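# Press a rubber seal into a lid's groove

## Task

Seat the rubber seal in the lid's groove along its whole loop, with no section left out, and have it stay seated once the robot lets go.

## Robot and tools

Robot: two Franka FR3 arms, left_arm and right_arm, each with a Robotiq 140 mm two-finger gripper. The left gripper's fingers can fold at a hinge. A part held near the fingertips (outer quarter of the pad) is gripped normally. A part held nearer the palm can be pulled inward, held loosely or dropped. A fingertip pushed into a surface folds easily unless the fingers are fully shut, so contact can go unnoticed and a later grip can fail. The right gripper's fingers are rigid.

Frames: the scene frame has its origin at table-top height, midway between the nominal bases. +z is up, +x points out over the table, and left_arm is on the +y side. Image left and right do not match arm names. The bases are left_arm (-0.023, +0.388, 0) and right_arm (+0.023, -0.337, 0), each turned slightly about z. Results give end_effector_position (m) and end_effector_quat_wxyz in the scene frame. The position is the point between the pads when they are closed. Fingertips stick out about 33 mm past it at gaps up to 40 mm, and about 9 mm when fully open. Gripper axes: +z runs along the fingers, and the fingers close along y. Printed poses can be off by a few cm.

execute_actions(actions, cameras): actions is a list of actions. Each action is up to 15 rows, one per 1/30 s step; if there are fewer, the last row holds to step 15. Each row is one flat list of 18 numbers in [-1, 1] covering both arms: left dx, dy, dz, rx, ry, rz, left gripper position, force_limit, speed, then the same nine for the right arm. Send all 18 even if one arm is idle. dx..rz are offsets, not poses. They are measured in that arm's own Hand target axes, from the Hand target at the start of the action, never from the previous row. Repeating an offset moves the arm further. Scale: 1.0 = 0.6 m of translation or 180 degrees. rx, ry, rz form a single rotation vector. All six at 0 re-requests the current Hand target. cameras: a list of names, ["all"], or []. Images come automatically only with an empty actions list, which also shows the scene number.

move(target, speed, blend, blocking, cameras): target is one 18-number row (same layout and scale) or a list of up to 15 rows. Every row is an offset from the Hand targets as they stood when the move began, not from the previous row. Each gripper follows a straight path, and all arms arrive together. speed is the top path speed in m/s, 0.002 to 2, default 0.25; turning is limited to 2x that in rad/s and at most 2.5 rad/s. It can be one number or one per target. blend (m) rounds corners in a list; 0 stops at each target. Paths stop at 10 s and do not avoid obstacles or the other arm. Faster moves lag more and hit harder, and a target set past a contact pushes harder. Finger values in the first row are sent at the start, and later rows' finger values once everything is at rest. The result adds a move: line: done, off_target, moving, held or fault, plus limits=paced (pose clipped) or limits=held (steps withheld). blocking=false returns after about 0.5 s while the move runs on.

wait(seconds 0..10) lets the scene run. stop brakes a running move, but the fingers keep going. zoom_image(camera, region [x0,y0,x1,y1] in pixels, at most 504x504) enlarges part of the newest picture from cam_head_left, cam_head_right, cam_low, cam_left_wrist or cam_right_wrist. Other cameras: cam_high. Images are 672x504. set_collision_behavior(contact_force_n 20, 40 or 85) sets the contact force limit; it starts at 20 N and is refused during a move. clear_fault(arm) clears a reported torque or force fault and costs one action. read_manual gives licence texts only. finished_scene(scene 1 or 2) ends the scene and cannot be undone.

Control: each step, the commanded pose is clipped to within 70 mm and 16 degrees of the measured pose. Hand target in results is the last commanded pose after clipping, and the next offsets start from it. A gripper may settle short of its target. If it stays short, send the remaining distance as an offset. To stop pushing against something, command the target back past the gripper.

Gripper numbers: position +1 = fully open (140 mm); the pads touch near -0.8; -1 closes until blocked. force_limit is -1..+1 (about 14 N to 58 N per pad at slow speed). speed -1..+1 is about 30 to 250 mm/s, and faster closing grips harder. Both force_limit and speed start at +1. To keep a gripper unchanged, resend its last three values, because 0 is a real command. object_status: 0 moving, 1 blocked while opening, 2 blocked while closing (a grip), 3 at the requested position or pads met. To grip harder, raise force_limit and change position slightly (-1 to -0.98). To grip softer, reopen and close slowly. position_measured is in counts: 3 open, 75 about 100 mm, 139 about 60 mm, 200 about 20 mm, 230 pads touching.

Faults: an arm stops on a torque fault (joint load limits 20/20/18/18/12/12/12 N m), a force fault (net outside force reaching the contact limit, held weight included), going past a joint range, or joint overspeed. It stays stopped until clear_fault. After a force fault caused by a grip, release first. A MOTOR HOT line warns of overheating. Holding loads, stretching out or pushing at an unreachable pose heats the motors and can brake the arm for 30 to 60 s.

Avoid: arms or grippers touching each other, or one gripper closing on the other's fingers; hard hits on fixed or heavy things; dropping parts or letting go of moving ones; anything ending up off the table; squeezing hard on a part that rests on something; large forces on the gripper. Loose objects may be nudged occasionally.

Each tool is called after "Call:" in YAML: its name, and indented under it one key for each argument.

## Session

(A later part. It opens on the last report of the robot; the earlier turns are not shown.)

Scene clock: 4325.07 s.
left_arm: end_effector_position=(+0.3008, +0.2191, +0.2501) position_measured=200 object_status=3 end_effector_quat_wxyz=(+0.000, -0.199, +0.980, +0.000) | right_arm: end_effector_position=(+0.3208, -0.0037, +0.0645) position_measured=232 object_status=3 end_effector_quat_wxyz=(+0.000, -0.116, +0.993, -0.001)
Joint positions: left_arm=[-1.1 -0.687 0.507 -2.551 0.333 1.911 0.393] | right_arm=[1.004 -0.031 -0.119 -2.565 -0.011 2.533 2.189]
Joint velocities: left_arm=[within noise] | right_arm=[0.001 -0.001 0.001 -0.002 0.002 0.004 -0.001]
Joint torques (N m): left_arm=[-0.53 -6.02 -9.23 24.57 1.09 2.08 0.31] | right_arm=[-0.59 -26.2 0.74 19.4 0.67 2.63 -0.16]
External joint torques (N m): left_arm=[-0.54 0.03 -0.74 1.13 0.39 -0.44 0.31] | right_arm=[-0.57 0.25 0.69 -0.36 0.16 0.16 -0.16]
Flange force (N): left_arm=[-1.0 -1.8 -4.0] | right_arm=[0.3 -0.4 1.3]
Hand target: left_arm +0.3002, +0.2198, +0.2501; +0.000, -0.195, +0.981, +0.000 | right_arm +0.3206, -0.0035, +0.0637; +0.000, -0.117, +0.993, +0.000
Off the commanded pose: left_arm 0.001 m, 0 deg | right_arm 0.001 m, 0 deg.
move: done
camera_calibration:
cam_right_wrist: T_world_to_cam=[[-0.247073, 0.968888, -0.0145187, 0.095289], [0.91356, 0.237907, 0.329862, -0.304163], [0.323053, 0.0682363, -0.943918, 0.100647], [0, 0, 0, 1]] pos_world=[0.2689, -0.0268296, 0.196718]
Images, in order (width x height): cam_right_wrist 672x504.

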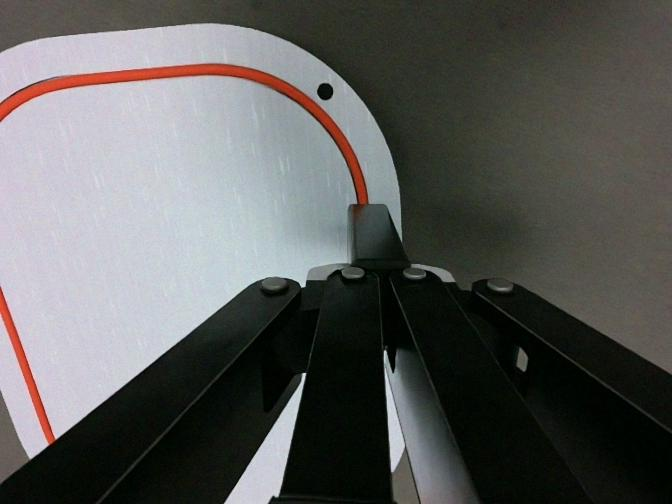

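Call:
move:
  target:
    - [0,0,0,0,0,0,-0.56,-1,-1, 0,0,0.0203,0,0,0,-1,-1,-0.5]
    - [0,0,0,0,0,0,-0.56,-1,-1, 0,0,0.0280,0,0,0,-1,-1,-0.5]
  speed: [0.03,0.015]
  cameras: ["cam_right_wrist"]

Call:
zoom_image:
  camera: "cam_right_wrist"
  region: [280, 80, 420, 220]

Scene clock: 4348.73 s.
left_arm: end_effector_position=(+0.3008, +0.2191, +0.2501) position_measured=200 object_status=3 end_effector_quat_wxyz=(+0.000, -0.199, +0.980, +0.000) | right_arm: end_effector_position=(+0.3218, -0.0030, +0.0500) position_measured=232 object_status=3 end_effector_quat_wxyz=(+0.001, -0.116, +0.993, +0.000)
Joint positions: left_arm=[-1.1 -0.687 0.507 -2.551 0.333 1.911 0.393] | right_arm=[1.004 0.006 -0.119 -2.57 -0.002 2.578 2.184]
Joint velocities: left_arm=[within noise] | right_arm=[-0.001 0.001 0.001 0.002 0.002 0.004 -0.002]
Joint torques (N m): left_arm=[-0.51 -6.07 -9.19 24.57 1.09 2.08 0.27] | right_arm=[-0.42 -24.43 0.87 17.84 0.69 3.12 -0.17]
External joint torques (N m): left_arm=[-0.43 -0.05 -0.56 1.13 0.4 -0.45 0.27] | right_arm=[-0.48 2.64 0.82 -1.19 0.22 0.66 -0.17]
Flange force (N): left_arm=[-1.1 -1.4 -3.9] | right_arm=[-2.0 1.4 9.2]
Hand target: left_arm +0.3002, +0.2198, +0.2501; +0.000, -0.195, +0.981, +0.000 | right_arm +0.3206, -0.0035, +0.0469; +0.000, -0.117, +0.993, +0.000
Off the commanded pose: left_arm 0.001 m, 0 deg | right_arm 0.003 m, 0 deg.
move: done
camera_calibration:
cam_right_wrist: T_world_to_cam=[[-0.245812, 0.969237, -0.0124952, 0.0941538], [0.913362, 0.235919, 0.331831, -0.300441], [0.324571, 0.0701555, -0.943256, 0.0861248], [0, 0, 0, 1]] pos_world=[0.269602, -0.0264197, 0.18211]
Images, in order (width x height): cam_right_wrist 672x504.

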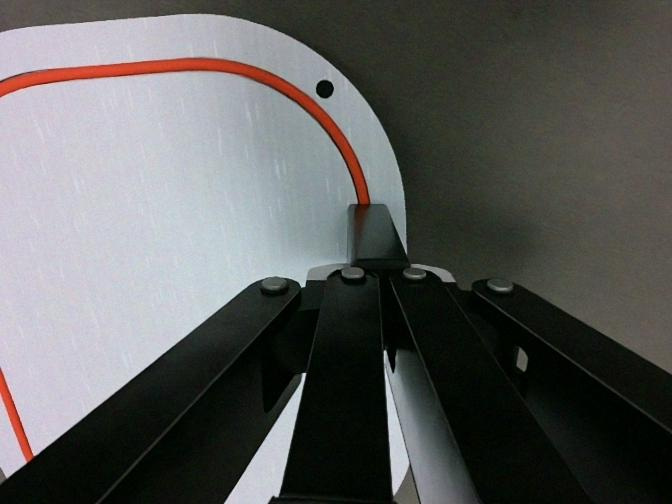

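Scaled by 3.600 from the camera's 672x504 image, which has a finer 960x720 frame.

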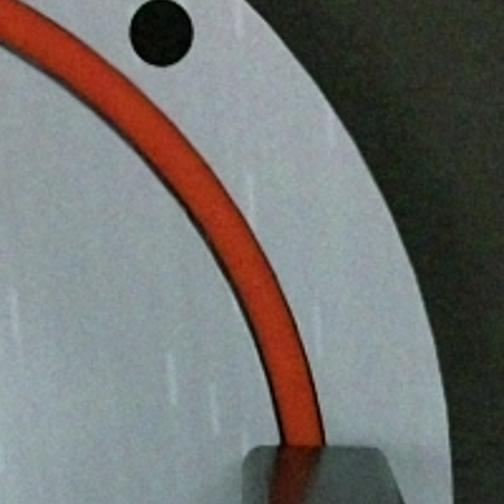

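Call:
move:
  target:
    - [0,0,0,0,0,0,-0.56,-1,-1, 0,0,-0.0135,0,0,0,-1,-1,-0.5]
    - [0,0,0,0,0,0,-0.56,-1,-1, 0.0275,0,-0.0135,0,0,-0.0865,-1,-1,-0.5]
    - [0,0,0,0,0,0,-0.56,-1,-1, 0.0275,0,-0.0045,0,0,-0.0865,-1,-1,-0.5]
    - [0,0,0,0,0,0,-0.56,-1,-1, 0.0275,0,0.001,0,0,-0.0865,-1,-1,-0.5]
  speed: [0.03,0.05,0.02,0.015]
  cameras: ["cam_right_wrist"]

Call:
zoom_image:
  camera: "cam_right_wrist"
  region: [280, 80, 420, 220]

Scene clock: 4363.50 s.
left_arm: end_effector_position=(+0.3008, +0.2191, +0.2501) position_measured=200 object_status=3 end_effector_quat_wxyz=(+0.000, -0.199, +0.980, +0.000) | right_arm: end_effector_position=(+0.3061, -0.0066, +0.0500) position_measured=232 object_status=3 end_effector_quat_wxyz=(+0.002, -0.248, +0.969, +0.000)
Joint positions: left_arm=[-1.1 -0.687 0.507 -2.551 0.333 1.911 0.393] | right_arm=[1.018 -0.027 -0.113 -2.614 -0.008 2.59 1.939]
Joint velocities: left_arm=[within noise] | right_arm=[0 0.002 0.001 0.001 0 0.004 0]
Joint torques (N m): left_arm=[-0.55 -6.06 -9.18 24.55 1.1 2.08 0.28] | right_arm=[-0.47 -22.1 1 17.38 0.5 3.19 -0.23]
External joint torques (N m): left_arm=[-0.49 -0.14 -0.64 1.21 0.4 -0.43 0.28] | right_arm=[-0.43 3.75 0.99 -1.56 0.04 0.73 -0.23]
Flange force (N): left_arm=[-1.0 -1.4 -4.2] | right_arm=[-3.8 1.7 12.7]
Hand target: left_arm +0.3002, +0.2198, +0.2501; +0.000, -0.195, +0.981, +0.000 | right_arm +0.3045, -0.0074, +0.0463; +0.000, -0.251, +0.968, +0.000
Off the commanded pose: left_arm 0.001 m, 0 deg | right_arm 0.004 m, 0 deg.
move: off_target (right_arm)
camera_calibration:
cam_right_wrist: T_world_to_cam=[[-0.495632, 0.868448, -0.0121626, 0.16957], [0.817053, 0.470958, 0.332601, -0.254319], [0.294575, 0.15491, -0.942989, 0.101123], [0, 0, 0, 1]] pos_world=[0.262049, -0.0431543, 0.182007]
Images, in order (width x height): cam_right_wrist 672x504.

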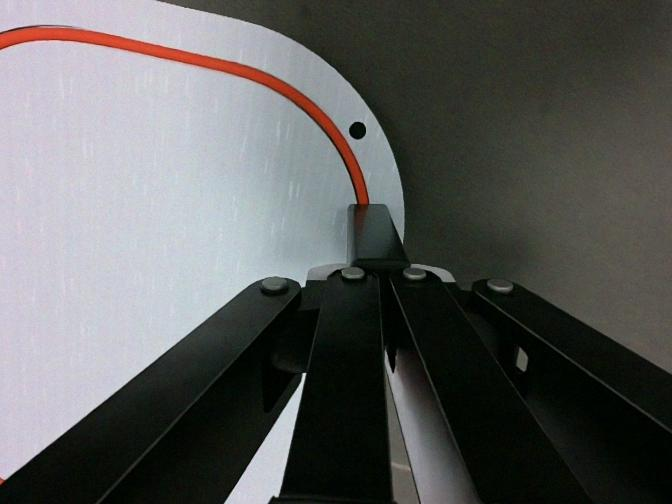

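Scaled by 3.600 from the camera's 672x504 image, which has a finer 960x720 frame.

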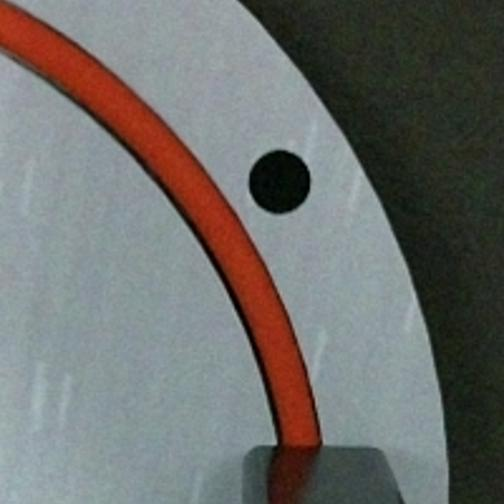

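Call:
move:
  target:
    - [0,0,0,0,0,0,-0.56,-1,-1, 0,0,-0.0135,0,0,0,-1,-1,-0.5]
    - [0,0,0,0,0,0,-0.56,-1,-1, 0.0275,0,-0.0135,0,0,-0.0865,-1,-1,-0.5]
    - [0,0,0,0,0,0,-0.56,-1,-1, 0.0275,0,-0.0045,0,0,-0.0865,-1,-1,-0.5]
    - [0,0,0,0,0,0,-0.56,-1,-1, 0.0275,0,0.0005,0,0,-0.0865,-1,-1,-0.5]
  speed: [0.03,0.05,0.02,0.015]
  cameras: ["cam_right_wrist"]

Call:
zoom_image:
  camera: "cam_right_wrist"
  region: [280, 80, 420, 220]

Scene clock: 4376.77 s.
left_arm: end_effector_position=(+0.3008, +0.2191, +0.2501) position_measured=200 object_status=3 end_effector_quat_wxyz=(+0.000, -0.199, +0.980, +0.000) | right_arm: end_effector_position=(+0.2916, -0.0141, +0.0499) position_measured=232 object_status=3 end_effector_quat_wxyz=(+0.002, -0.378, +0.926, +0.000)
Joint positions: left_arm=[-1.1 -0.687 0.507 -2.551 0.333 1.911 0.393] | right_arm=[1.032 -0.067 -0.113 -2.663 -0.017 2.601 1.687]
Joint velocities: left_arm=[within noise] | right_arm=[0.001 0.002 -0.001 0.001 0 0.005 -0.001]
Joint torques (N m): left_arm=[-0.51 -5.98 -9.23 24.53 1.09 2.08 0.27] | right_arm=[-0.62 -20.25 0.66 16.81 0.46 3.26 -0.21]
External joint torques (N m): left_arm=[-0.55 0.16 -0.74 1.03 0.39 -0.45 0.27] | right_arm=[-0.62 4.08 0.52 -1.98 0.03 0.79 -0.21]
Flange force (N): left_arm=[-1.0 -2.0 -3.7] | right_arm=[-3.8 0.0 14.4]
Hand target: left_arm +0.3002, +0.2198, +0.2501; +0.000, -0.195, +0.981, +0.000 | right_arm +0.2901, -0.0154, +0.0460; +0.000, -0.379, +0.925, +0.000
Off the commanded pose: left_arm 0.001 m, 0 deg | right_arm 0.004 m, 0 deg.
move: off_target (right_arm)
camera_calibration:
cam_right_wrist: T_world_to_cam=[[-0.711119, 0.702955, -0.0128002, 0.229355], [0.659748, 0.673481, 0.3334, -0.190215], [0.242986, 0.228642, -0.942699, 0.122574], [0, 0, 0, 1]] pos_world=[0.258809, -0.0611457, 0.181904]
Images, in order (width x height): cam_right_wrist 672x504.

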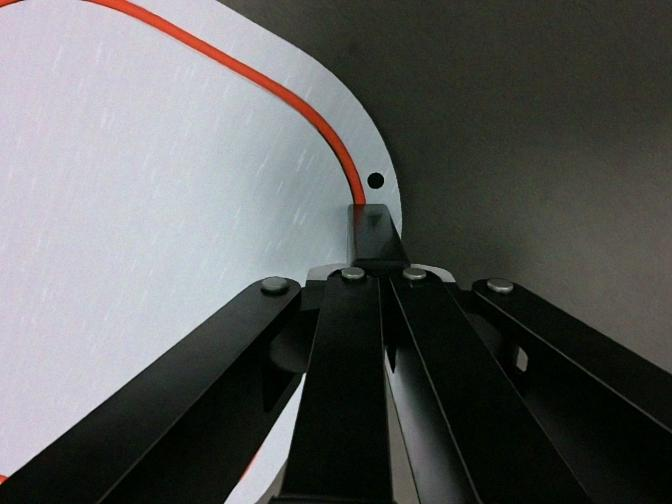

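Scaled by 3.600 from the camera's 672x504 image, which has a finer 960x720 frame.

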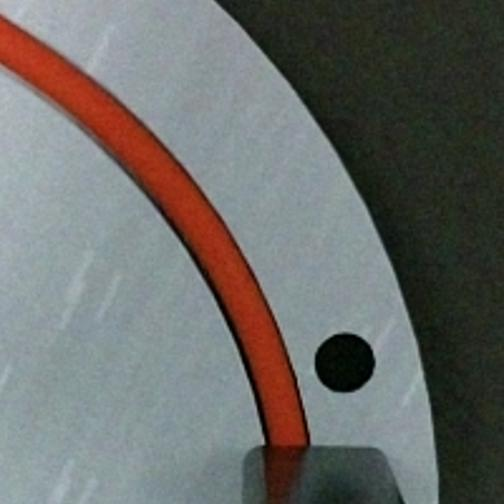

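Call:
move:
  target:
    - [0,0,0,0,0,0,-0.56,-1,-1, 0,0,-0.0135,0,0,0,-1,-1,-0.5]
    - [0,0,0,0,0,0,-0.56,-1,-1, 0.0275,-0.0025,-0.0135,0,0,-0.0865,-1,-1,-0.5]
    - [0,0,0,0,0,0,-0.56,-1,-1, 0.0275,-0.0025,-0.0045,0,0,-0.0865,-1,-1,-0.5]
    - [0,0,0,0,0,0,-0.56,-1,-1, 0.0275,-0.0025,0,0,0,-0.0865,-1,-1,-0.5]
  speed: [0.03,0.05,0.02,0.015]
  cameras: ["cam_right_wrist"]

Call:
zoom_image:
  camera: "cam_right_wrist"
  region: [280, 80, 420, 220]

Scene clock: 4389.83 s.
left_arm: end_effector_position=(+0.3008, +0.2191, +0.2501) position_measured=200 object_status=3 end_effector_quat_wxyz=(+0.000, -0.199, +0.980, +0.000) | right_arm: end_effector_position=(+0.2810, -0.0267, +0.0499) position_measured=232 object_status=3 end_effector_quat_wxyz=(+0.002, -0.500, +0.866, +0.000)
Joint positions: left_arm=[-1.1 -0.687 0.507 -2.551 0.333 1.911 0.393] | right_arm=[1.051 -0.11 -0.135 -2.715 -0.032 2.61 1.426]
Joint velocities: left_arm=[within noise] | right_arm=[0 0.001 0.002 0 0 0.004 -0.004]
Joint torques (N m): left_arm=[-0.55 -6 -9.18 24.52 1.09 2.09 0.3] | right_arm=[-0.31 -18.74 0.78 16.58 0.47 3.19 -0.17]
External joint torques (N m): left_arm=[-0.6 0.11 -0.69 1.03 0.39 -0.44 0.3] | right_arm=[-0.24 3.77 0.6 -1.98 0.05 0.73 -0.17]
Flange force (N): left_arm=[-1.1 -2.0 -3.7] | right_arm=[-3.6 -0.3 14.0]
Hand target: left_arm +0.3002, +0.2198, +0.2501; +0.000, -0.195, +0.981, +0.000 | right_arm +0.2794, -0.0280, +0.0460; +0.000, -0.501, +0.865, +0.000
Off the commanded pose: left_arm 0.001 m, 0 deg | right_arm 0.004 m, 0 deg.
move: off_target (right_arm)
camera_calibration:
cam_right_wrist: T_world_to_cam=[[-0.873609, 0.486431, -0.0138889, 0.270708], [0.454612, 0.825981, 0.333292, -0.113064], [0.173595, 0.284853, -0.942721, 0.148996], [0, 0, 0, 1]] pos_world=[0.262028, -0.0807342, 0.181905]
Images, in order (width x height): cam_right_wrist 672x504.

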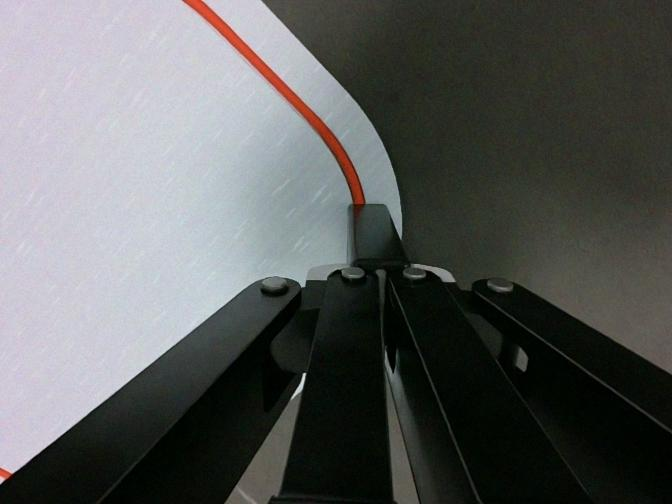

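Scaled by 3.600 from the camera's 672x504 image, which has a finer 960x720 frame.

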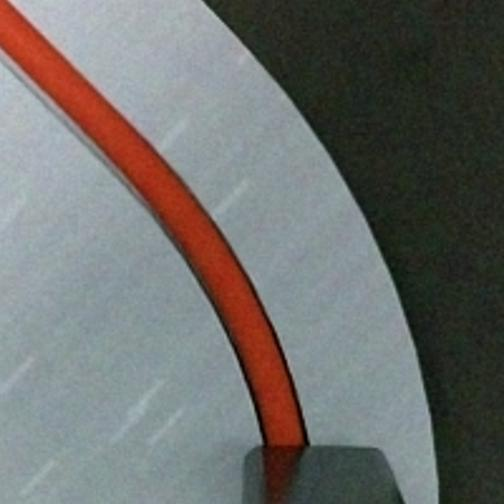

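Call:
move:
  target:
    - [0,0,0,0,0,0,-0.56,-1,-1, 0,0,-0.0135,0,0,0,-1,-1,-0.5]
    - [0,0,0,0,0,0,-0.56,-1,-1, 0.0275,-0.0035,-0.0135,0,0,-0.0865,-1,-1,-0.5]
    - [0,0,0,0,0,0,-0.56,-1,-1, 0.0275,-0.0035,-0.0045,0,0,-0.0865,-1,-1,-0.5]
    - [0,0,0,0,0,0,-0.56,-1,-1, 0.0275,-0.0035,0,0,0,-0.0865,-1,-1,-0.5]
  speed: [0.03,0.05,0.02,0.015]
  cameras: ["cam_right_wrist"]

Call:
zoom_image:
  camera: "cam_right_wrist"
  region: [280, 80, 420, 220]

Scene clock: 4402.27 s.
left_arm: end_effector_position=(+0.3008, +0.2191, +0.2501) position_measured=200 object_status=3 end_effector_quat_wxyz=(+0.000, -0.199, +0.980, +0.000) | right_arm: end_effector_position=(+0.2748, -0.0420, +0.0499) position_measured=232 object_status=3 end_effector_quat_wxyz=(+0.002, -0.612, +0.791, +0.000)
Joint positions: left_arm=[-1.1 -0.687 0.507 -2.551 0.333 1.911 0.393] | right_arm=[1.083 -0.155 -0.185 -2.765 -0.059 2.616 1.161]
Joint velocities: left_arm=[within noise] | right_arm=[0.001 0.001 0.001 -0.002 0.001 0.005 -0.003]
Joint torques (N m): left_arm=[-0.54 -6.03 -9.26 24.56 1.1 2.09 0.3] | right_arm=[-0.37 -16.34 0.89 16.19 0.53 3.09 -0.19]
External joint torques (N m): left_arm=[-0.48 0.03 -0.68 1.1 0.41 -0.44 0.3] | right_arm=[-0.4 4.42 0.34 -2.33 0.13 0.59 -0.19]
Flange force (N): left_arm=[-1.0 -1.7 -3.9] | right_arm=[-4.4 -2.3 16.5]
Hand target: left_arm +0.3002, +0.2198, +0.2501; +0.000, -0.195, +0.981, +0.000 | right_arm +0.2730, -0.0434, +0.0461; +0.000, -0.614, +0.789, +0.000
Off the commanded pose: left_arm 0.001 m, 0 deg | right_arm 0.004 m, 0 deg.
move: off_target (right_arm)
camera_calibration:
cam_right_wrist: T_world_to_cam=[[-0.972079, 0.234169, -0.0150815, 0.289232], [0.215941, 0.917859, 0.333023, -0.0281203], [0.0918263, 0.320468, -0.942798, 0.178384], [0, 0, 0, 1]] pos_world=[0.270849, -0.0990849, 0.181906]
Images, in order (width x height): cam_right_wrist 672x504.

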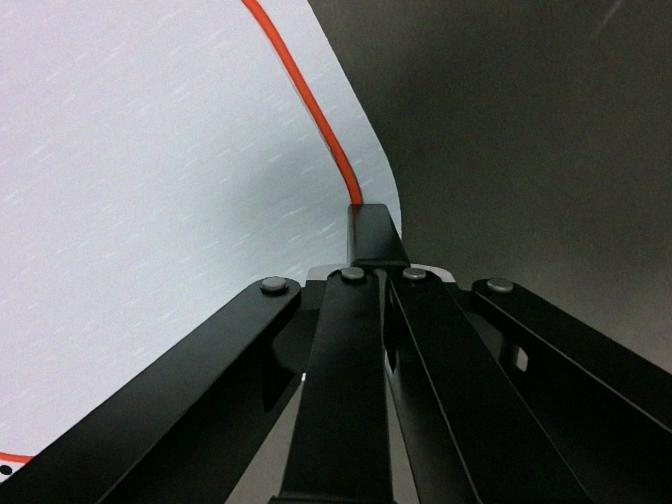

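Scaled by 3.600 from the camera's 672x504 image, which has a finer 960x720 frame.

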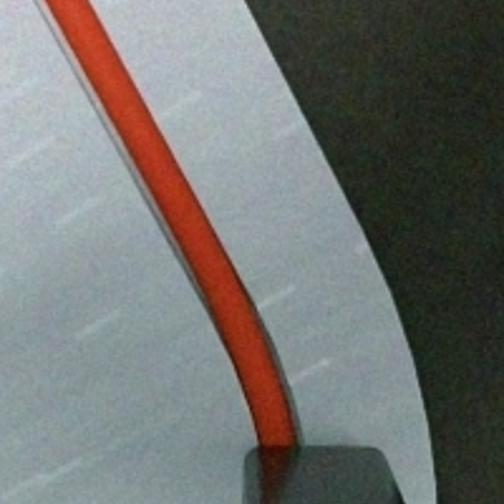

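Call:
move:
  target:
    - [0,0,0,0,0,0,-0.56,-1,-1, 0,0,-0.0135,0,0,0,-1,-1,-0.5]
    - [0,0,0,0,0,0,-0.56,-1,-1, 0.0275,-0.0075,-0.0135,0,0,-0.0865,-1,-1,-0.5]
    - [0,0,0,0,0,0,-0.56,-1,-1, 0.0275,-0.0075,-0.0045,0,0,-0.0865,-1,-1,-0.5]
    - [0,0,0,0,0,0,-0.56,-1,-1, 0.0275,-0.0075,0,0,0,-0.0865,-1,-1,-0.5]
  speed: [0.03,0.05,0.02,0.015]
  cameras: ["cam_right_wrist"]

Call:
zoom_image:
  camera: "cam_right_wrist"
  region: [280, 80, 420, 220]

Scene clock: 4419.97 s.
left_arm: end_effector_position=(+0.3008, +0.2191, +0.2501) position_measured=200 object_status=3 end_effector_quat_wxyz=(+0.000, -0.199, +0.980, +0.000) | right_arm: end_effector_position=(+0.2749, -0.0592, +0.0499) position_measured=232 object_status=3 end_effector_quat_wxyz=(-0.002, +0.714, -0.700, +0.000)
Joint positions: left_arm=[-1.1 -0.687 0.507 -2.551 0.333 1.911 0.393] | right_arm=[1.124 -0.194 -0.267 -2.803 -0.104 2.618 0.89]
Joint velocities: left_arm=[within noise] | right_arm=[0.002 0.001 0.001 -0.001 0 0.004 -0.003]
Joint torques (N m): left_arm=[-0.5 -6.01 -9.2 24.54 1.09 2.08 0.29] | right_arm=[-0.21 -14.28 1.2 16.04 0.52 3.4 -0.25]
External joint torques (N m): left_arm=[-0.48 0.03 -0.69 1.12 0.4 -0.43 0.29] | right_arm=[-0.16 4.64 0.28 -2.31 0.13 0.91 -0.25]
Flange force (N): left_arm=[-1.1 -1.7 -3.9] | right_arm=[-4.8 -4.3 19.3]
Hand target: left_arm +0.3002, +0.2198, +0.2501; +0.000, -0.195, +0.981, +0.000 | right_arm +0.2733, -0.0605, +0.0461; +0.000, +0.715, -0.699, +0.000
Off the commanded pose: left_arm 0.001 m, 0 deg | right_arm 0.004 m, 0 deg.
move: off_target (right_arm)
camera_calibration:
cam_right_wrist: T_world_to_cam=[[-0.999249, -0.035522, -0.015461, 0.284912], [-0.0386405, 0.942557, 0.331802, 0.0591786], [0.00278659, 0.332151, -0.943222, 0.209009], [0, 0, 0, 1]] pos_world=[0.286402, -0.115081, 0.181911]
Images, in order (width x height): cam_right_wrist 672x504.

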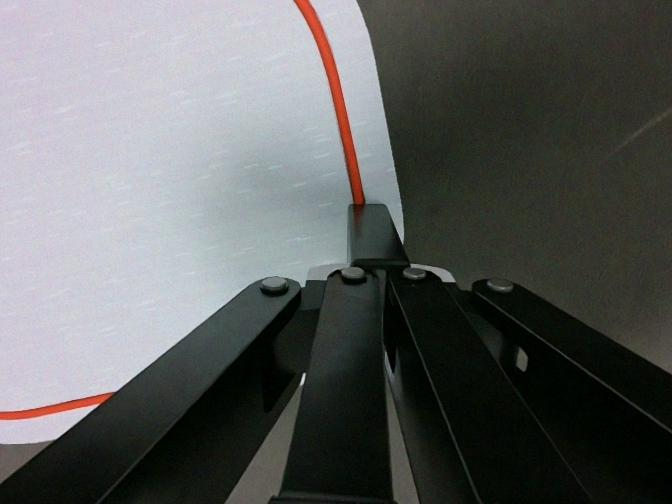

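Scaled by 3.600 from the camera's 672x504 image, which has a finer 960x720 frame.

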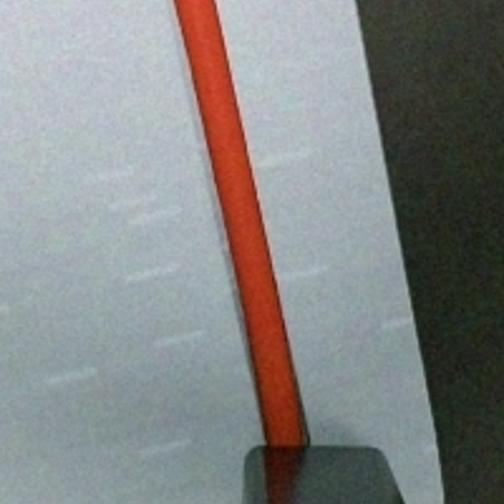

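Call:
move:
  target:
    - [0,0,0,0,0,0,-0.56,-1,-1, 0,0,-0.0145,0,0,0,-1,-1,-0.5]
    - [0,0,0,0,0,0,-0.56,-1,-1, 0.034,-0.0075,-0.0145,0,0,-0.062,-1,-1,-0.5]
    - [0,0,0,0,0,0,-0.56,-1,-1, 0.034,-0.0075,-0.0055,0,0,-0.062,-1,-1,-0.5]
    - [0,0,0,0,0,0,-0.56,-1,-1, 0.034,-0.0075,-0.001,0,0,-0.062,-1,-1,-0.5]
  speed: [0.03,0.05,0.02,0.015]
  cameras: ["cam_right_wrist"]

Call:
zoom_image:
  camera: "cam_right_wrist"
  region: [280, 80, 420, 220]

Scene clock: 4435.20 s.
left_arm: end_effector_position=(+0.3008, +0.2191, +0.2501) position_measured=200 object_status=3 end_effector_quat_wxyz=(+0.000, -0.199, +0.980, +0.000) | right_arm: end_effector_position=(+0.2801, -0.0799, +0.0499) position_measured=232 object_status=3 end_effector_quat_wxyz=(-0.002, +0.778, -0.628, +0.001)
Joint positions: left_arm=[-1.1 -0.687 0.507 -2.551 0.333 1.911 0.393] | right_arm=[1.149 -0.233 -0.355 -2.837 -0.162 2.616 0.688]
Joint velocities: left_arm=[within noise] | right_arm=[0.001 -0.001 0.002 -0.002 -0.001 0.003 -0.004]
Joint torques (N m): left_arm=[-0.51 -6.01 -9.22 24.57 1.09 2.08 0.28] | right_arm=[0.52 -13.37 1.95 15.99 0.46 3.28 -0.18]
External joint torques (N m): left_arm=[-0.53 0.05 -0.72 1.08 0.4 -0.45 0.28] | right_arm=[0.54 3.97 0.44 -2.36 0.08 0.75 -0.18]
Flange force (N): left_arm=[-0.9 -1.8 -3.9] | right_arm=[-4.4 -3.8 17.6]
Hand target: left_arm +0.3002, +0.2198, +0.2501; +0.000, -0.195, +0.981, +0.000 | right_arm +0.2783, -0.0808, +0.0467; +0.000, +0.780, -0.626, +0.000
Off the commanded pose: left_arm 0.001 m, 0 deg | right_arm 0.004 m, 0 deg.
move: off_target (right_arm)
camera_calibration:
cam_right_wrist: T_world_to_cam=[[-0.973654, -0.227508, -0.0154381, 0.266789], [-0.219693, 0.917758, 0.330839, 0.127674], [-0.0611, 0.325514, -0.943561, 0.233303], [0, 0, 0, 1]] pos_world=[0.302064, -0.132421, 0.182015]
Images, in order (width x height): cam_right_wrist 672x504.

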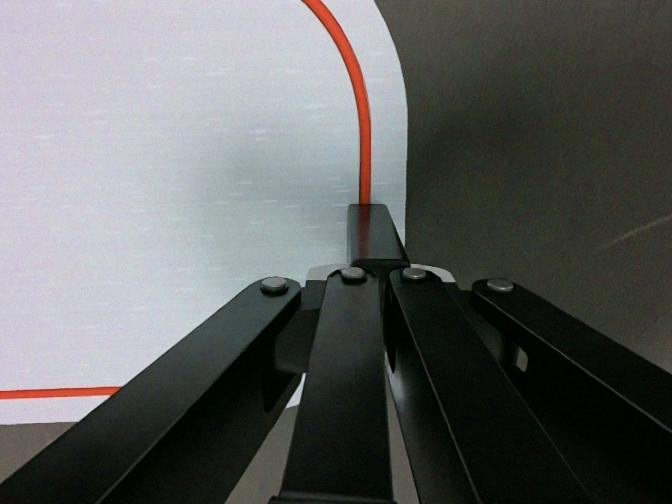

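Scaled by 3.600 from the camera's 672x504 image, which has a finer 960x720 frame.

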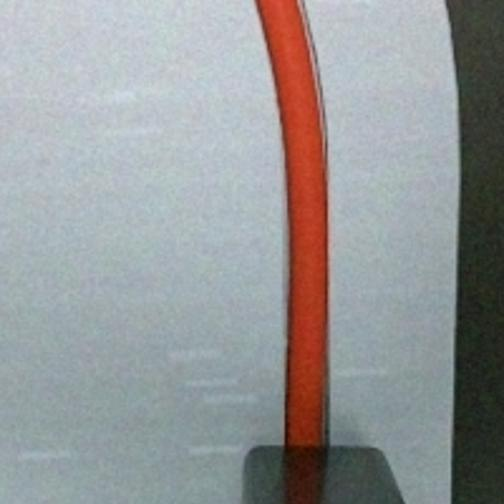

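Call:
move:
  target:
    - [0,0,0,0,0,0,-0.56,-1,-1, 0,0,-0.0145,0,0,0,-1,-1,-0.5]
    - [0,0,0,0,0,0,-0.56,-1,-1, 0.036,-0.001,-0.0145,0,0,0,-1,-1,-0.5]
    - [0,0,0,0,0,0,-0.56,-1,-1, 0.036,-0.001,-0.0055,0,0,0,-1,-1,-0.5]
    - [0,0,0,0,0,0,-0.56,-1,-1, 0.036,-0.001,-0.0005,0,0,0,-1,-1,-0.5]
  speed: [0.03,0.05,0.02,0.015]
  cameras: ["cam_right_wrist"]

Call:
zoom_image:
  camera: "cam_right_wrist"
  region: [280, 80, 420, 220]

Scene clock: 4443.70 s.
left_arm: end_effector_position=(+0.3008, +0.2191, +0.2501) position_measured=200 object_status=3 end_effector_quat_wxyz=(+0.000, -0.199, +0.980, +0.000) | right_arm: end_effector_position=(+0.2857, -0.1014, +0.0499) position_measured=232 object_status=3 end_effector_quat_wxyz=(-0.002, +0.777, -0.629, +0.000)
Joint positions: left_arm=[-1.1 -0.687 0.507 -2.551 0.333 1.911 0.393] | right_arm=[1.114 -0.269 -0.385 -2.868 -0.199 2.612 0.662]
Joint velocities: left_arm=[within noise] | right_arm=[0.002 0 -0.004 0.001 0 0.001 -0.002]
Joint torques (N m): left_arm=[-0.53 -6 -9.22 24.53 1.08 2.09 0.27] | right_arm=[0.66 -12.35 2.93 15.67 0.55 3.32 -0.15]
External joint torques (N m): left_arm=[-0.57 0.16 -0.72 0.98 0.38 -0.45 0.27] | right_arm=[0.6 3.54 1.03 -2.57 0.17 0.79 -0.15]
Flange force (N): left_arm=[-0.9 -2.0 -3.6] | right_arm=[-4.6 -2.1 16.7]
Hand target: left_arm +0.3002, +0.2198, +0.2501; +0.000, -0.195, +0.981, +0.000 | right_arm +0.2835, -0.1017, +0.0470; +0.000, +0.780, -0.626, +0.000
Off the commanded pose: left_arm 0.001 m, 0 deg | right_arm 0.004 m, 0 deg.
move: off_target (right_arm)
camera_calibration:
cam_right_wrist: T_world_to_cam=[[-0.974373, -0.224457, -0.0147022, 0.267895], [-0.216585, 0.918536, 0.330731, 0.147821], [-0.0607305, 0.32544, -0.94361, 0.240529], [0, 0, 0, 1]] pos_world=[0.307652, -0.153925, 0.182015]
Images, in order (width x height): cam_right_wrist 672x504.

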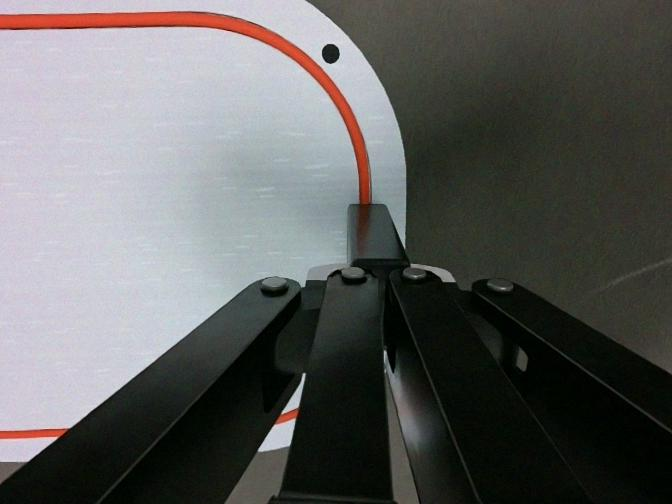

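Scaled by 3.600 from the camera's 672x504 image, which has a finer 960x720 frame.

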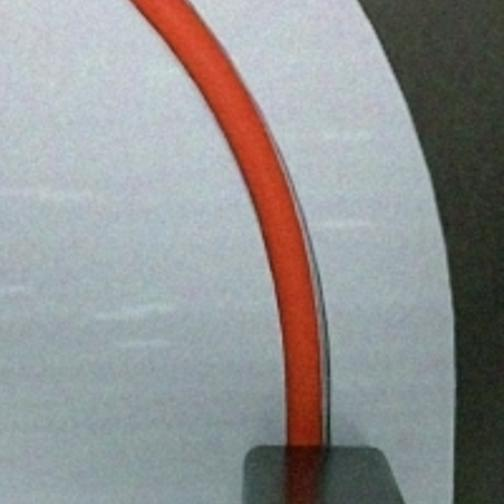

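Call:
move:
  target:
    - [0,0,0,0,0,0,-0.56,-1,-1, 0,0,-0.0145,0,0,0,-1,-1,-0.5]
    - [0,0,0,0,0,0,-0.56,-1,-1, 0.032,-0.0025,-0.0145,0,0,-0.055,-1,-1,-0.5]
    - [0,0,0,0,0,0,-0.56,-1,-1, 0.032,-0.0025,-0.0055,0,0,-0.055,-1,-1,-0.5]
    - [0,0,0,0,0,0,-0.56,-1,-1, 0.032,-0.0025,-0.0005,0,0,-0.055,-1,-1,-0.5]
  speed: [0.03,0.05,0.02,0.015]
  cameras: ["cam_right_wrist"]

Call:
zoom_image:
  camera: "cam_right_wrist"
  region: [280, 80, 420, 220]

Scene clock: 4456.50 s.
left_arm: end_effector_position=(+0.3008, +0.2191, +0.2501) position_measured=200 object_status=3 end_effector_quat_wxyz=(+0.000, -0.199, +0.980, +0.000) | right_arm: end_effector_position=(+0.2908, -0.1199, +0.0499) position_measured=232 object_status=3 end_effector_quat_wxyz=(-0.001, +0.829, -0.560, +0.000)
Joint positions: left_arm=[-1.1 -0.687 0.507 -2.551 0.333 1.911 0.393] | right_arm=[1.135 -0.304 -0.474 -2.889 -0.27 2.602 0.488]
Joint velocities: left_arm=[within noise] | right_arm=[0.004 -0.001 -0.004 0.001 -0.001 0 -0.002]
Joint torques (N m): left_arm=[-0.55 -5.99 -9.23 24.58 1.09 2.08 0.27] | right_arm=[1.17 -10.87 3.2 15.65 0.43 3.43 -0.15]
External joint torques (N m): left_arm=[-0.56 0.02 -0.72 1.12 0.39 -0.44 0.27] | right_arm=[1.18 3.48 0.69 -2.52 0.04 0.88 -0.15]
Flange force (N): left_arm=[-0.9 -1.8 -4.0] | right_arm=[-5.1 -4.5 18.1]
Hand target: left_arm +0.3002, +0.2198, +0.2501; +0.000, -0.195, +0.981, +0.000 | right_arm +0.2891, -0.1201, +0.0473; +0.000, +0.831, -0.557, +0.000
Off the commanded pose: left_arm 0.001 m, 0 deg | right_arm 0.003 m, 0 deg.
move: done
camera_calibration:
cam_right_wrist: T_world_to_cam=[[-0.921179, -0.388892, -0.0138724, 0.233444], [-0.371384, 0.867945, 0.329766, 0.20497], [-0.116203, 0.308926, -0.943961, 0.261104], [0, 0, 0, 1]] pos_world=[0.321507, -0.16778, 0.182118]
Images, in order (width x height): cam_right_wrist 672x504.

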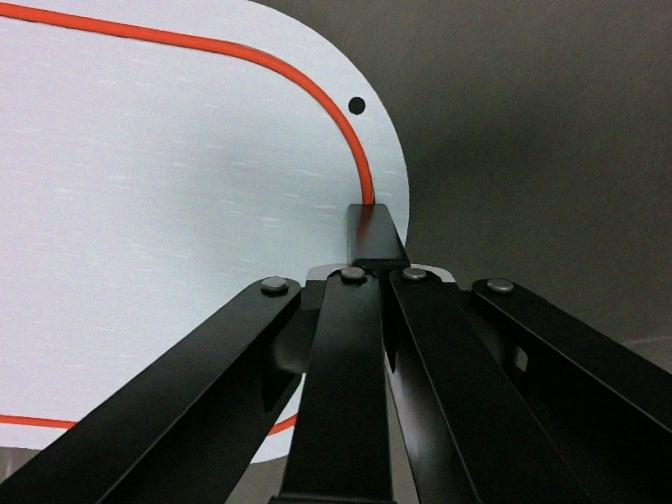

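Scaled by 3.600 from the camera's 672x504 image, which has a finer 960x720 frame.

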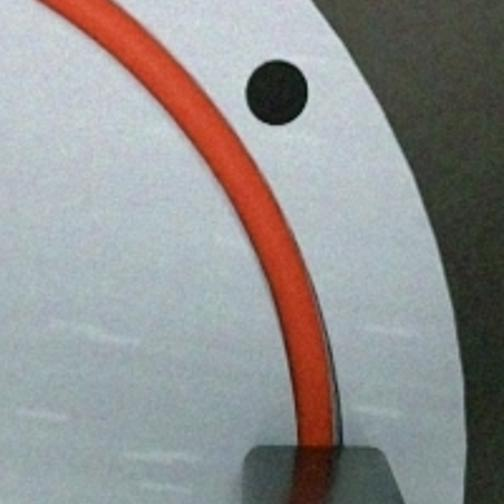

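Call:
move:
  target:
    - [0,0,0,0,0,0,-0.56,-1,-1, 0,0,-0.0145,0,0,0,-1,-1,-0.5]
    - [0,0,0,0,0,0,-0.56,-1,-1, 0.0275,0.001,-0.0145,0,0,-0.083,-1,-1,-0.5]
    - [0,0,0,0,0,0,-0.56,-1,-1, 0.0275,0.001,-0.0055,0,0,-0.083,-1,-1,-0.5]
    - [0,0,0,0,0,0,-0.56,-1,-1, 0.0275,0.001,0,0,0,-0.083,-1,-1,-0.5]
  speed: [0.03,0.05,0.02,0.015]
  cameras: ["cam_right_wrist"]

Call:
zoom_image:
  camera: "cam_right_wrist"
  region: [280, 80, 420, 220]

Scene clock: 4468.37 s.
left_arm: end_effector_position=(+0.3008, +0.2191, +0.2501) position_measured=200 object_status=3 end_effector_quat_wxyz=(+0.000, -0.199, +0.980, +0.000) | right_arm: end_effector_position=(+0.2962, -0.1354, +0.0499) position_measured=232 object_status=3 end_effector_quat_wxyz=(+0.000, +0.895, -0.447, +0.000)
Joint positions: left_arm=[-1.1 -0.687 0.507 -2.551 0.333 1.911 0.393] | right_arm=[1.188 -0.339 -0.595 -2.899 -0.362 2.587 0.244]
Joint velocities: left_arm=[within noise] | right_arm=[0.004 -0.001 -0.006 0.001 0 0.001 -0.002]
Joint torques (N m): left_arm=[-0.52 -6.07 -9.2 24.57 1.09 2.1 0.25] | right_arm=[0.19 -8.68 3.55 15.42 0.35 3.64 -0.03]
External joint torques (N m): left_arm=[-0.51 0 -0.68 1.15 0.39 -0.41 0.25] | right_arm=[0.15 3.68 0.07 -2.46 -0.04 1.08 -0.03]
Flange force (N): left_arm=[-1.0 -1.8 -4.0] | right_arm=[-1.6 -5.9 20.1]
Hand target: left_arm +0.3002, +0.2198, +0.2501; +0.000, -0.195, +0.981, +0.000 | right_arm +0.2948, -0.1356, +0.0473; +0.000, +0.896, -0.444, +0.000
Off the commanded pose: left_arm 0.001 m, 0 deg | right_arm 0.003 m, 0 deg.
move: done
camera_calibration:
cam_right_wrist: T_world_to_cam=[[-0.789533, -0.613569, -0.0130365, 0.16289], [-0.582769, 0.742902, 0.329359, 0.26613], [-0.192399, 0.267637, -0.944115, 0.283491], [0, 0, 0, 1]] pos_world=[0.338244, -0.173637, 0.182119]
Images, in order (width x height): cam_right_wrist 672x504.

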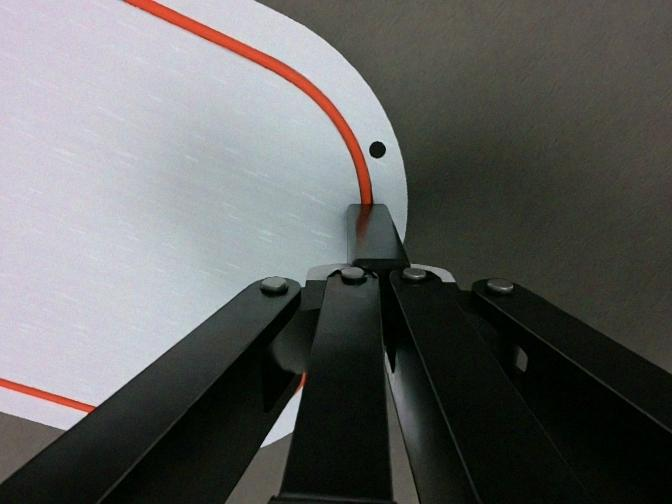

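Scaled by 3.600 from the camera's 672x504 image, which has a finer 960x720 frame.

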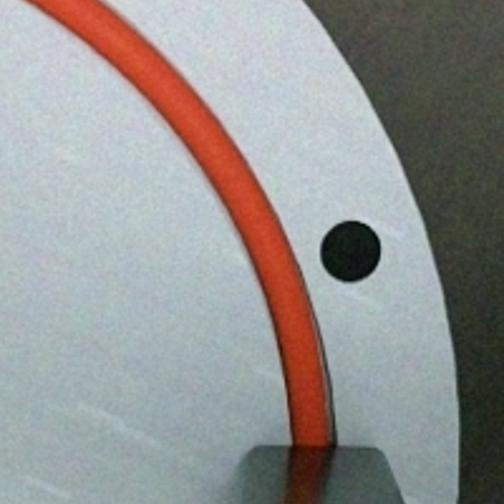

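Call:
move:
  target:
    - [0,0,0,0,0,0,-0.56,-1,-1, 0,0,-0.0145,0,0,0,-1,-1,-0.5]
    - [0,0,0,0,0,0,-0.56,-1,-1, 0.0265,0.0012,-0.0145,0,0,-0.083,-1,-1,-0.5]
    - [0,0,0,0,0,0,-0.56,-1,-1, 0.0265,0.0012,-0.0055,0,0,-0.083,-1,-1,-0.5]
    - [0,0,0,0,0,0,-0.56,-1,-1, 0.0265,0.0012,0,0,0,-0.083,-1,-1,-0.5]
  speed: [0.03,0.05,0.02,0.015]
  cameras: ["cam_right_wrist"]

Call:
zoom_image:
  camera: "cam_right_wrist"
  region: [280, 80, 420, 220]

Scene clock: 4483.97 s.
left_arm: end_effector_position=(+0.3008, +0.2191, +0.2501) position_measured=200 object_status=3 end_effector_quat_wxyz=(+0.000, -0.199, +0.980, +0.000) | right_arm: end_effector_position=(+0.3052, -0.1482, +0.0499) position_measured=232 object_status=3 end_effector_quat_wxyz=(-0.001, +0.945, -0.327, +0.000)
Joint positions: left_arm=[-1.1 -0.687 0.507 -2.551 0.333 1.911 0.393] | right_arm=[1.25 -0.366 -0.723 -2.894 -0.451 2.569 -0.001]
Joint torques (N m): left_arm=[-0.56 -6.03 -9.22 24.54 1.09 2.09 0.27] | right_arm=[0.26 -6.9 4.28 15.04 0.24 3.58 -0.11]
External joint torques (N m): left_arm=[-0.51 -0.02 -0.65 1.14 0.39 -0.43 0.27] | right_arm=[0.22 3.66 -0.21 -2.59 -0.16 0.98 -0.11]
Flange force (N): left_arm=[-1.0 -1.6 -4.0] | right_arm=[0.5 -6.4 21.0]
Hand target: left_arm +0.3002, +0.2198, +0.2501; +0.000, -0.195, +0.981, +0.000 | right_arm +0.3039, -0.1487, +0.0474; +0.000, +0.946, -0.324, +0.000
Off the commanded pose: left_arm 0.001 m, 0 deg | right_arm 0.003 m, 0 deg.
move: done
camera_calibration:
cam_right_wrist: T_world_to_cam=[[-0.604422, -0.796547, -0.0136297, 0.0785712], [-0.754892, 0.567179, 0.329312, 0.307348], [-0.254582, 0.209333, -0.944123, 0.298968], [0, 0, 0, 1]] pos_world=[0.355616, -0.174319, 0.18212]
Images, in order (width x height): cam_right_wrist 672x504.

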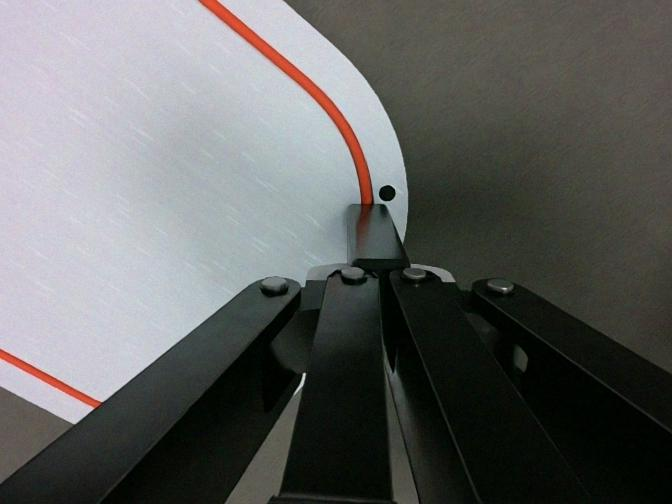

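Scaled by 3.600 from the camera's 672x504 image, which has a finer 960x720 frame.

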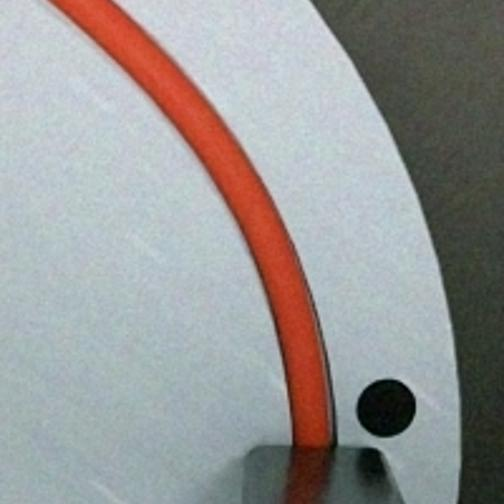

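Call:
move:
  target:
    - [0,0,0,0,0,0,-0.56,-1,-1, 0,0,-0.06,0,0,0,-1,-1,-0.5]
    - [0,0,0,0,0,0,-0.56,-1,-1, 0,0,-0.34,0,0,-0.06,-1,-1,-0.5]
  speed: [0.06,0.12]
  cameras: ["all"]

Scene clock: 4492.43 s.
left_arm: end_effector_position=(+0.3008, +0.2191, +0.2501) position_measured=200 object_status=3 end_effector_quat_wxyz=(+0.000, -0.199, +0.980, +0.000) | right_arm: end_effector_position=(+0.3043, -0.1484, +0.2507) position_measured=232 object_status=3 end_effector_quat_wxyz=(+0.000, +0.972, -0.236, +0.001)
Joint positions: left_arm=[-1.1 -0.687 0.507 -2.551 0.333 1.911 0.393] | right_arm=[1.252 -0.8 -0.518 -2.609 -0.382 1.858 -0.149]
Joint velocities: left_arm=[within noise] | right_arm=[0.002 0 -0.002 0 0.002 -0.003 -0.007]
Joint torques (N m): left_arm=[-0.52 -6.03 -9.23 24.59 1.08 2.1 0.27] | right_arm=[-0.23 -3.77 8.66 23.73 0.6 2.54 -0.17]
External joint torques (N m): left_arm=[-0.55 0.04 -0.76 1.12 0.38 -0.42 0.27] | right_arm=[-0.21 -0.36 0.3 0.49 -0.12 -0.07 -0.18]
Flange force (N): left_arm=[-0.9 -1.9 -3.9] | right_arm=[0.2 1.0 -1.6]
Hand target: left_arm +0.3002, +0.2198, +0.2501; +0.000, -0.195, +0.981, +0.000 | right_arm +0.3039, -0.1485, +0.2514; +0.000, +0.972, -0.233, +0.000
Off the commanded pose: left_arm 0.001 m, 0 deg | right_arm 0.001 m, 0 deg.
move: done
camera_calibration:
cam_left_wrist: T_world_to_cam=[[-0.371996, 0.928206, 0.00728314, -0.0846368], [0.872275, 0.346876, 0.344694, -0.422925], [0.31742, 0.134578, -0.938687, 0.254548], [0, 0, 0, 1]] pos_world=[0.256624, 0.191006, 0.385337]
cam_right_wrist: T_world_to_cam=[[-0.443814, -0.896047, -0.011385, 0.0164951], [-0.848348, 0.416028, 0.327455, 0.247165], [-0.288678, 0.154988, -0.944798, 0.49087], [0, 0, 0, 1]] pos_world=[0.358707, -0.164126, 0.383026]

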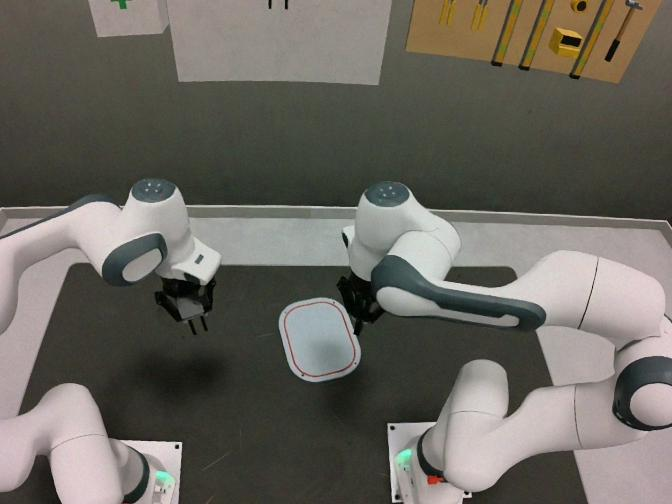

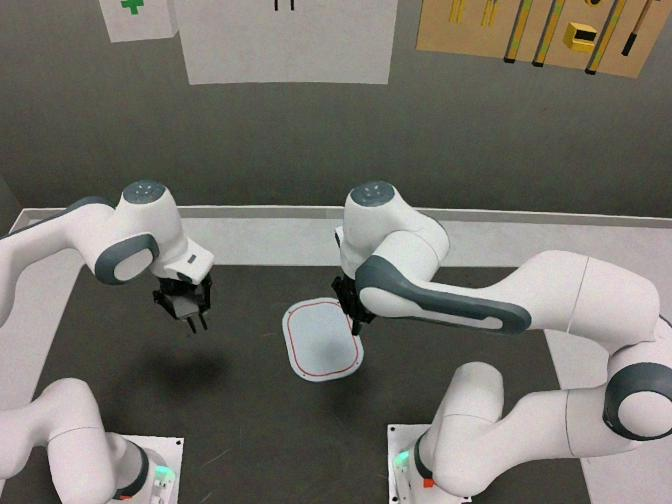

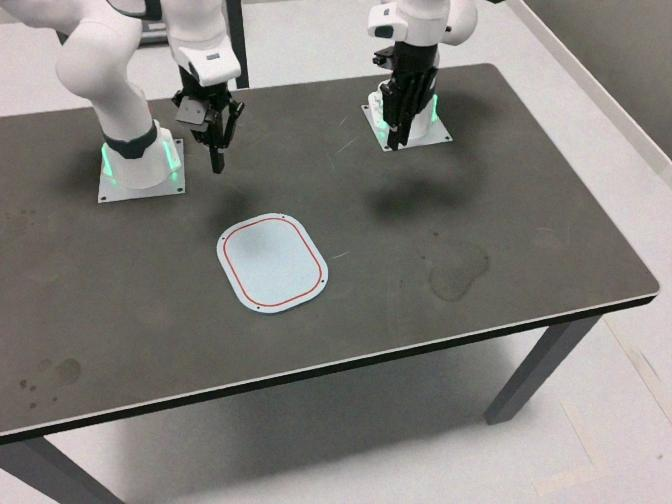

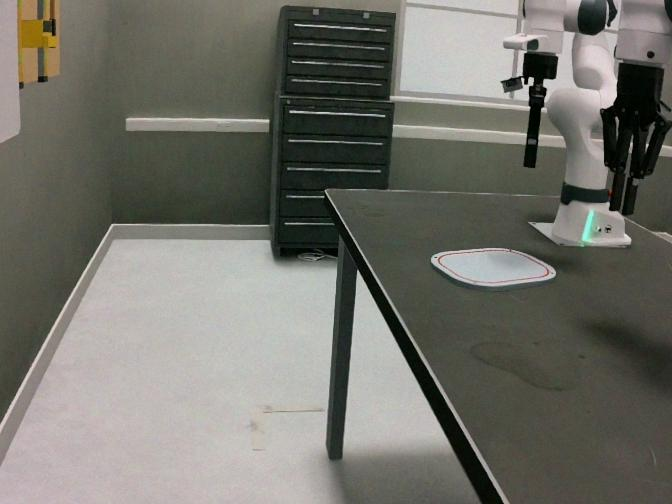

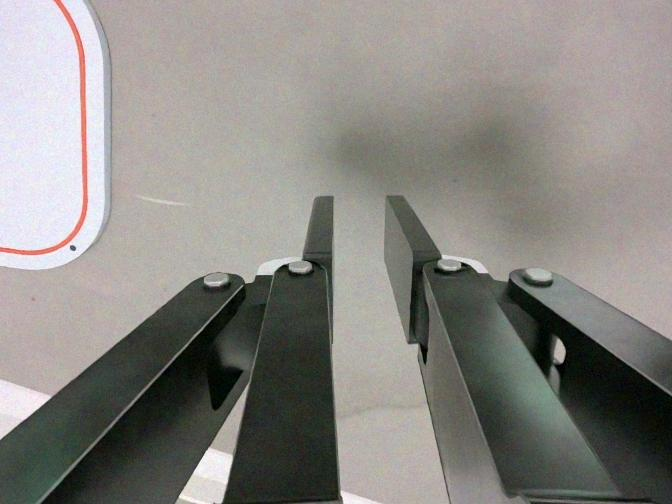

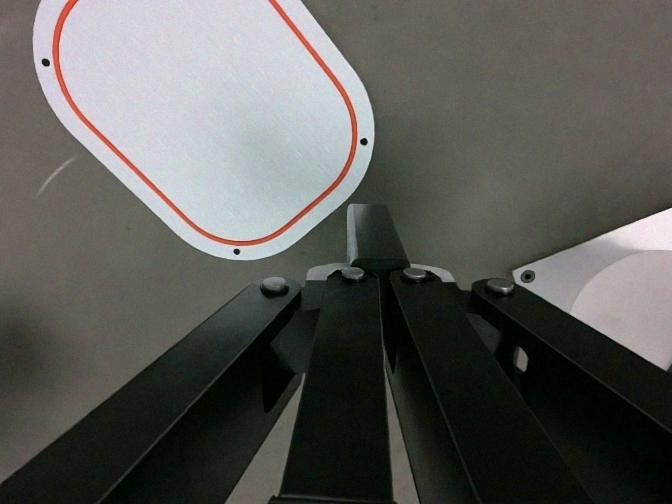

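Call:
zoom_image:
  camera: "cam_right_wrist"
  region: [30, 0, 210, 140]

Call:
zoom_image:
  camera: "cam_right_wrist"
  region: [140, 130, 300, 270]

Call:
zoom_image:
  camera: "cam_right_wrist"
  region: [240, 0, 400, 220]

Call:
zoom_image:
  camera: "cam_high"
  region: [200, 195, 345, 325]

Scaled by 2.800 from the camera's 672x504 image, which has a finer 960x720 frame.

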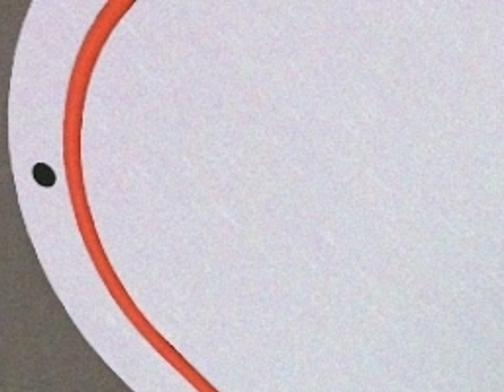

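Scaled by 3.150 from the camera's 672x504 image, which has a finer 960x720 frame.

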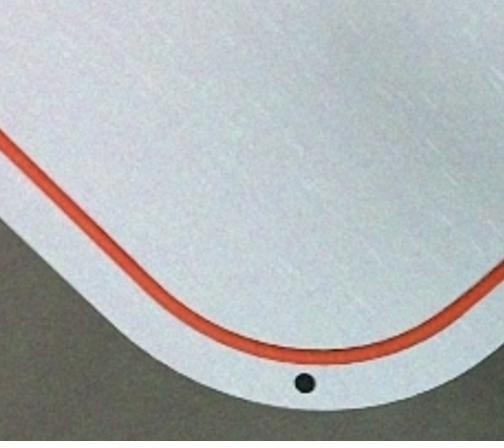

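Scaled by 2.291 from the camera's 672x504 image, which has a finer 960x720 frame.

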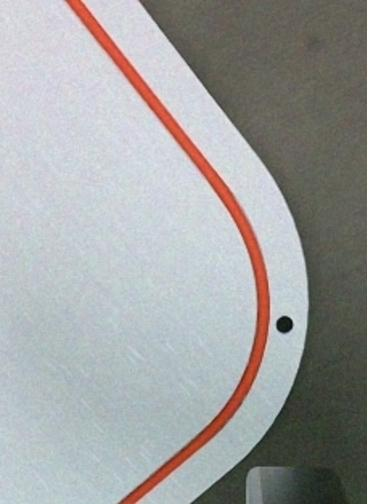

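Scaled by 3.476 from the camera's 672x504 image, which has a finer 960x720 frame.

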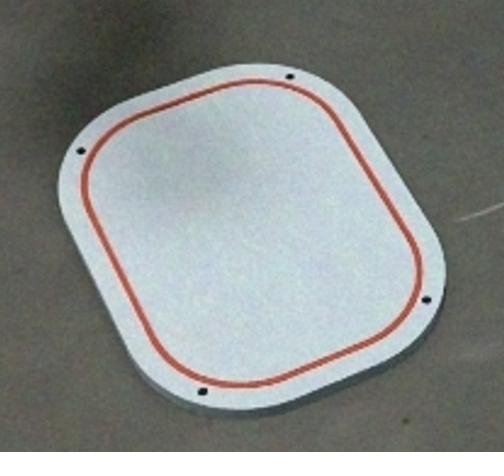

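Call:
finished_scene:
  scene: 1

The scene is finished: the task was done.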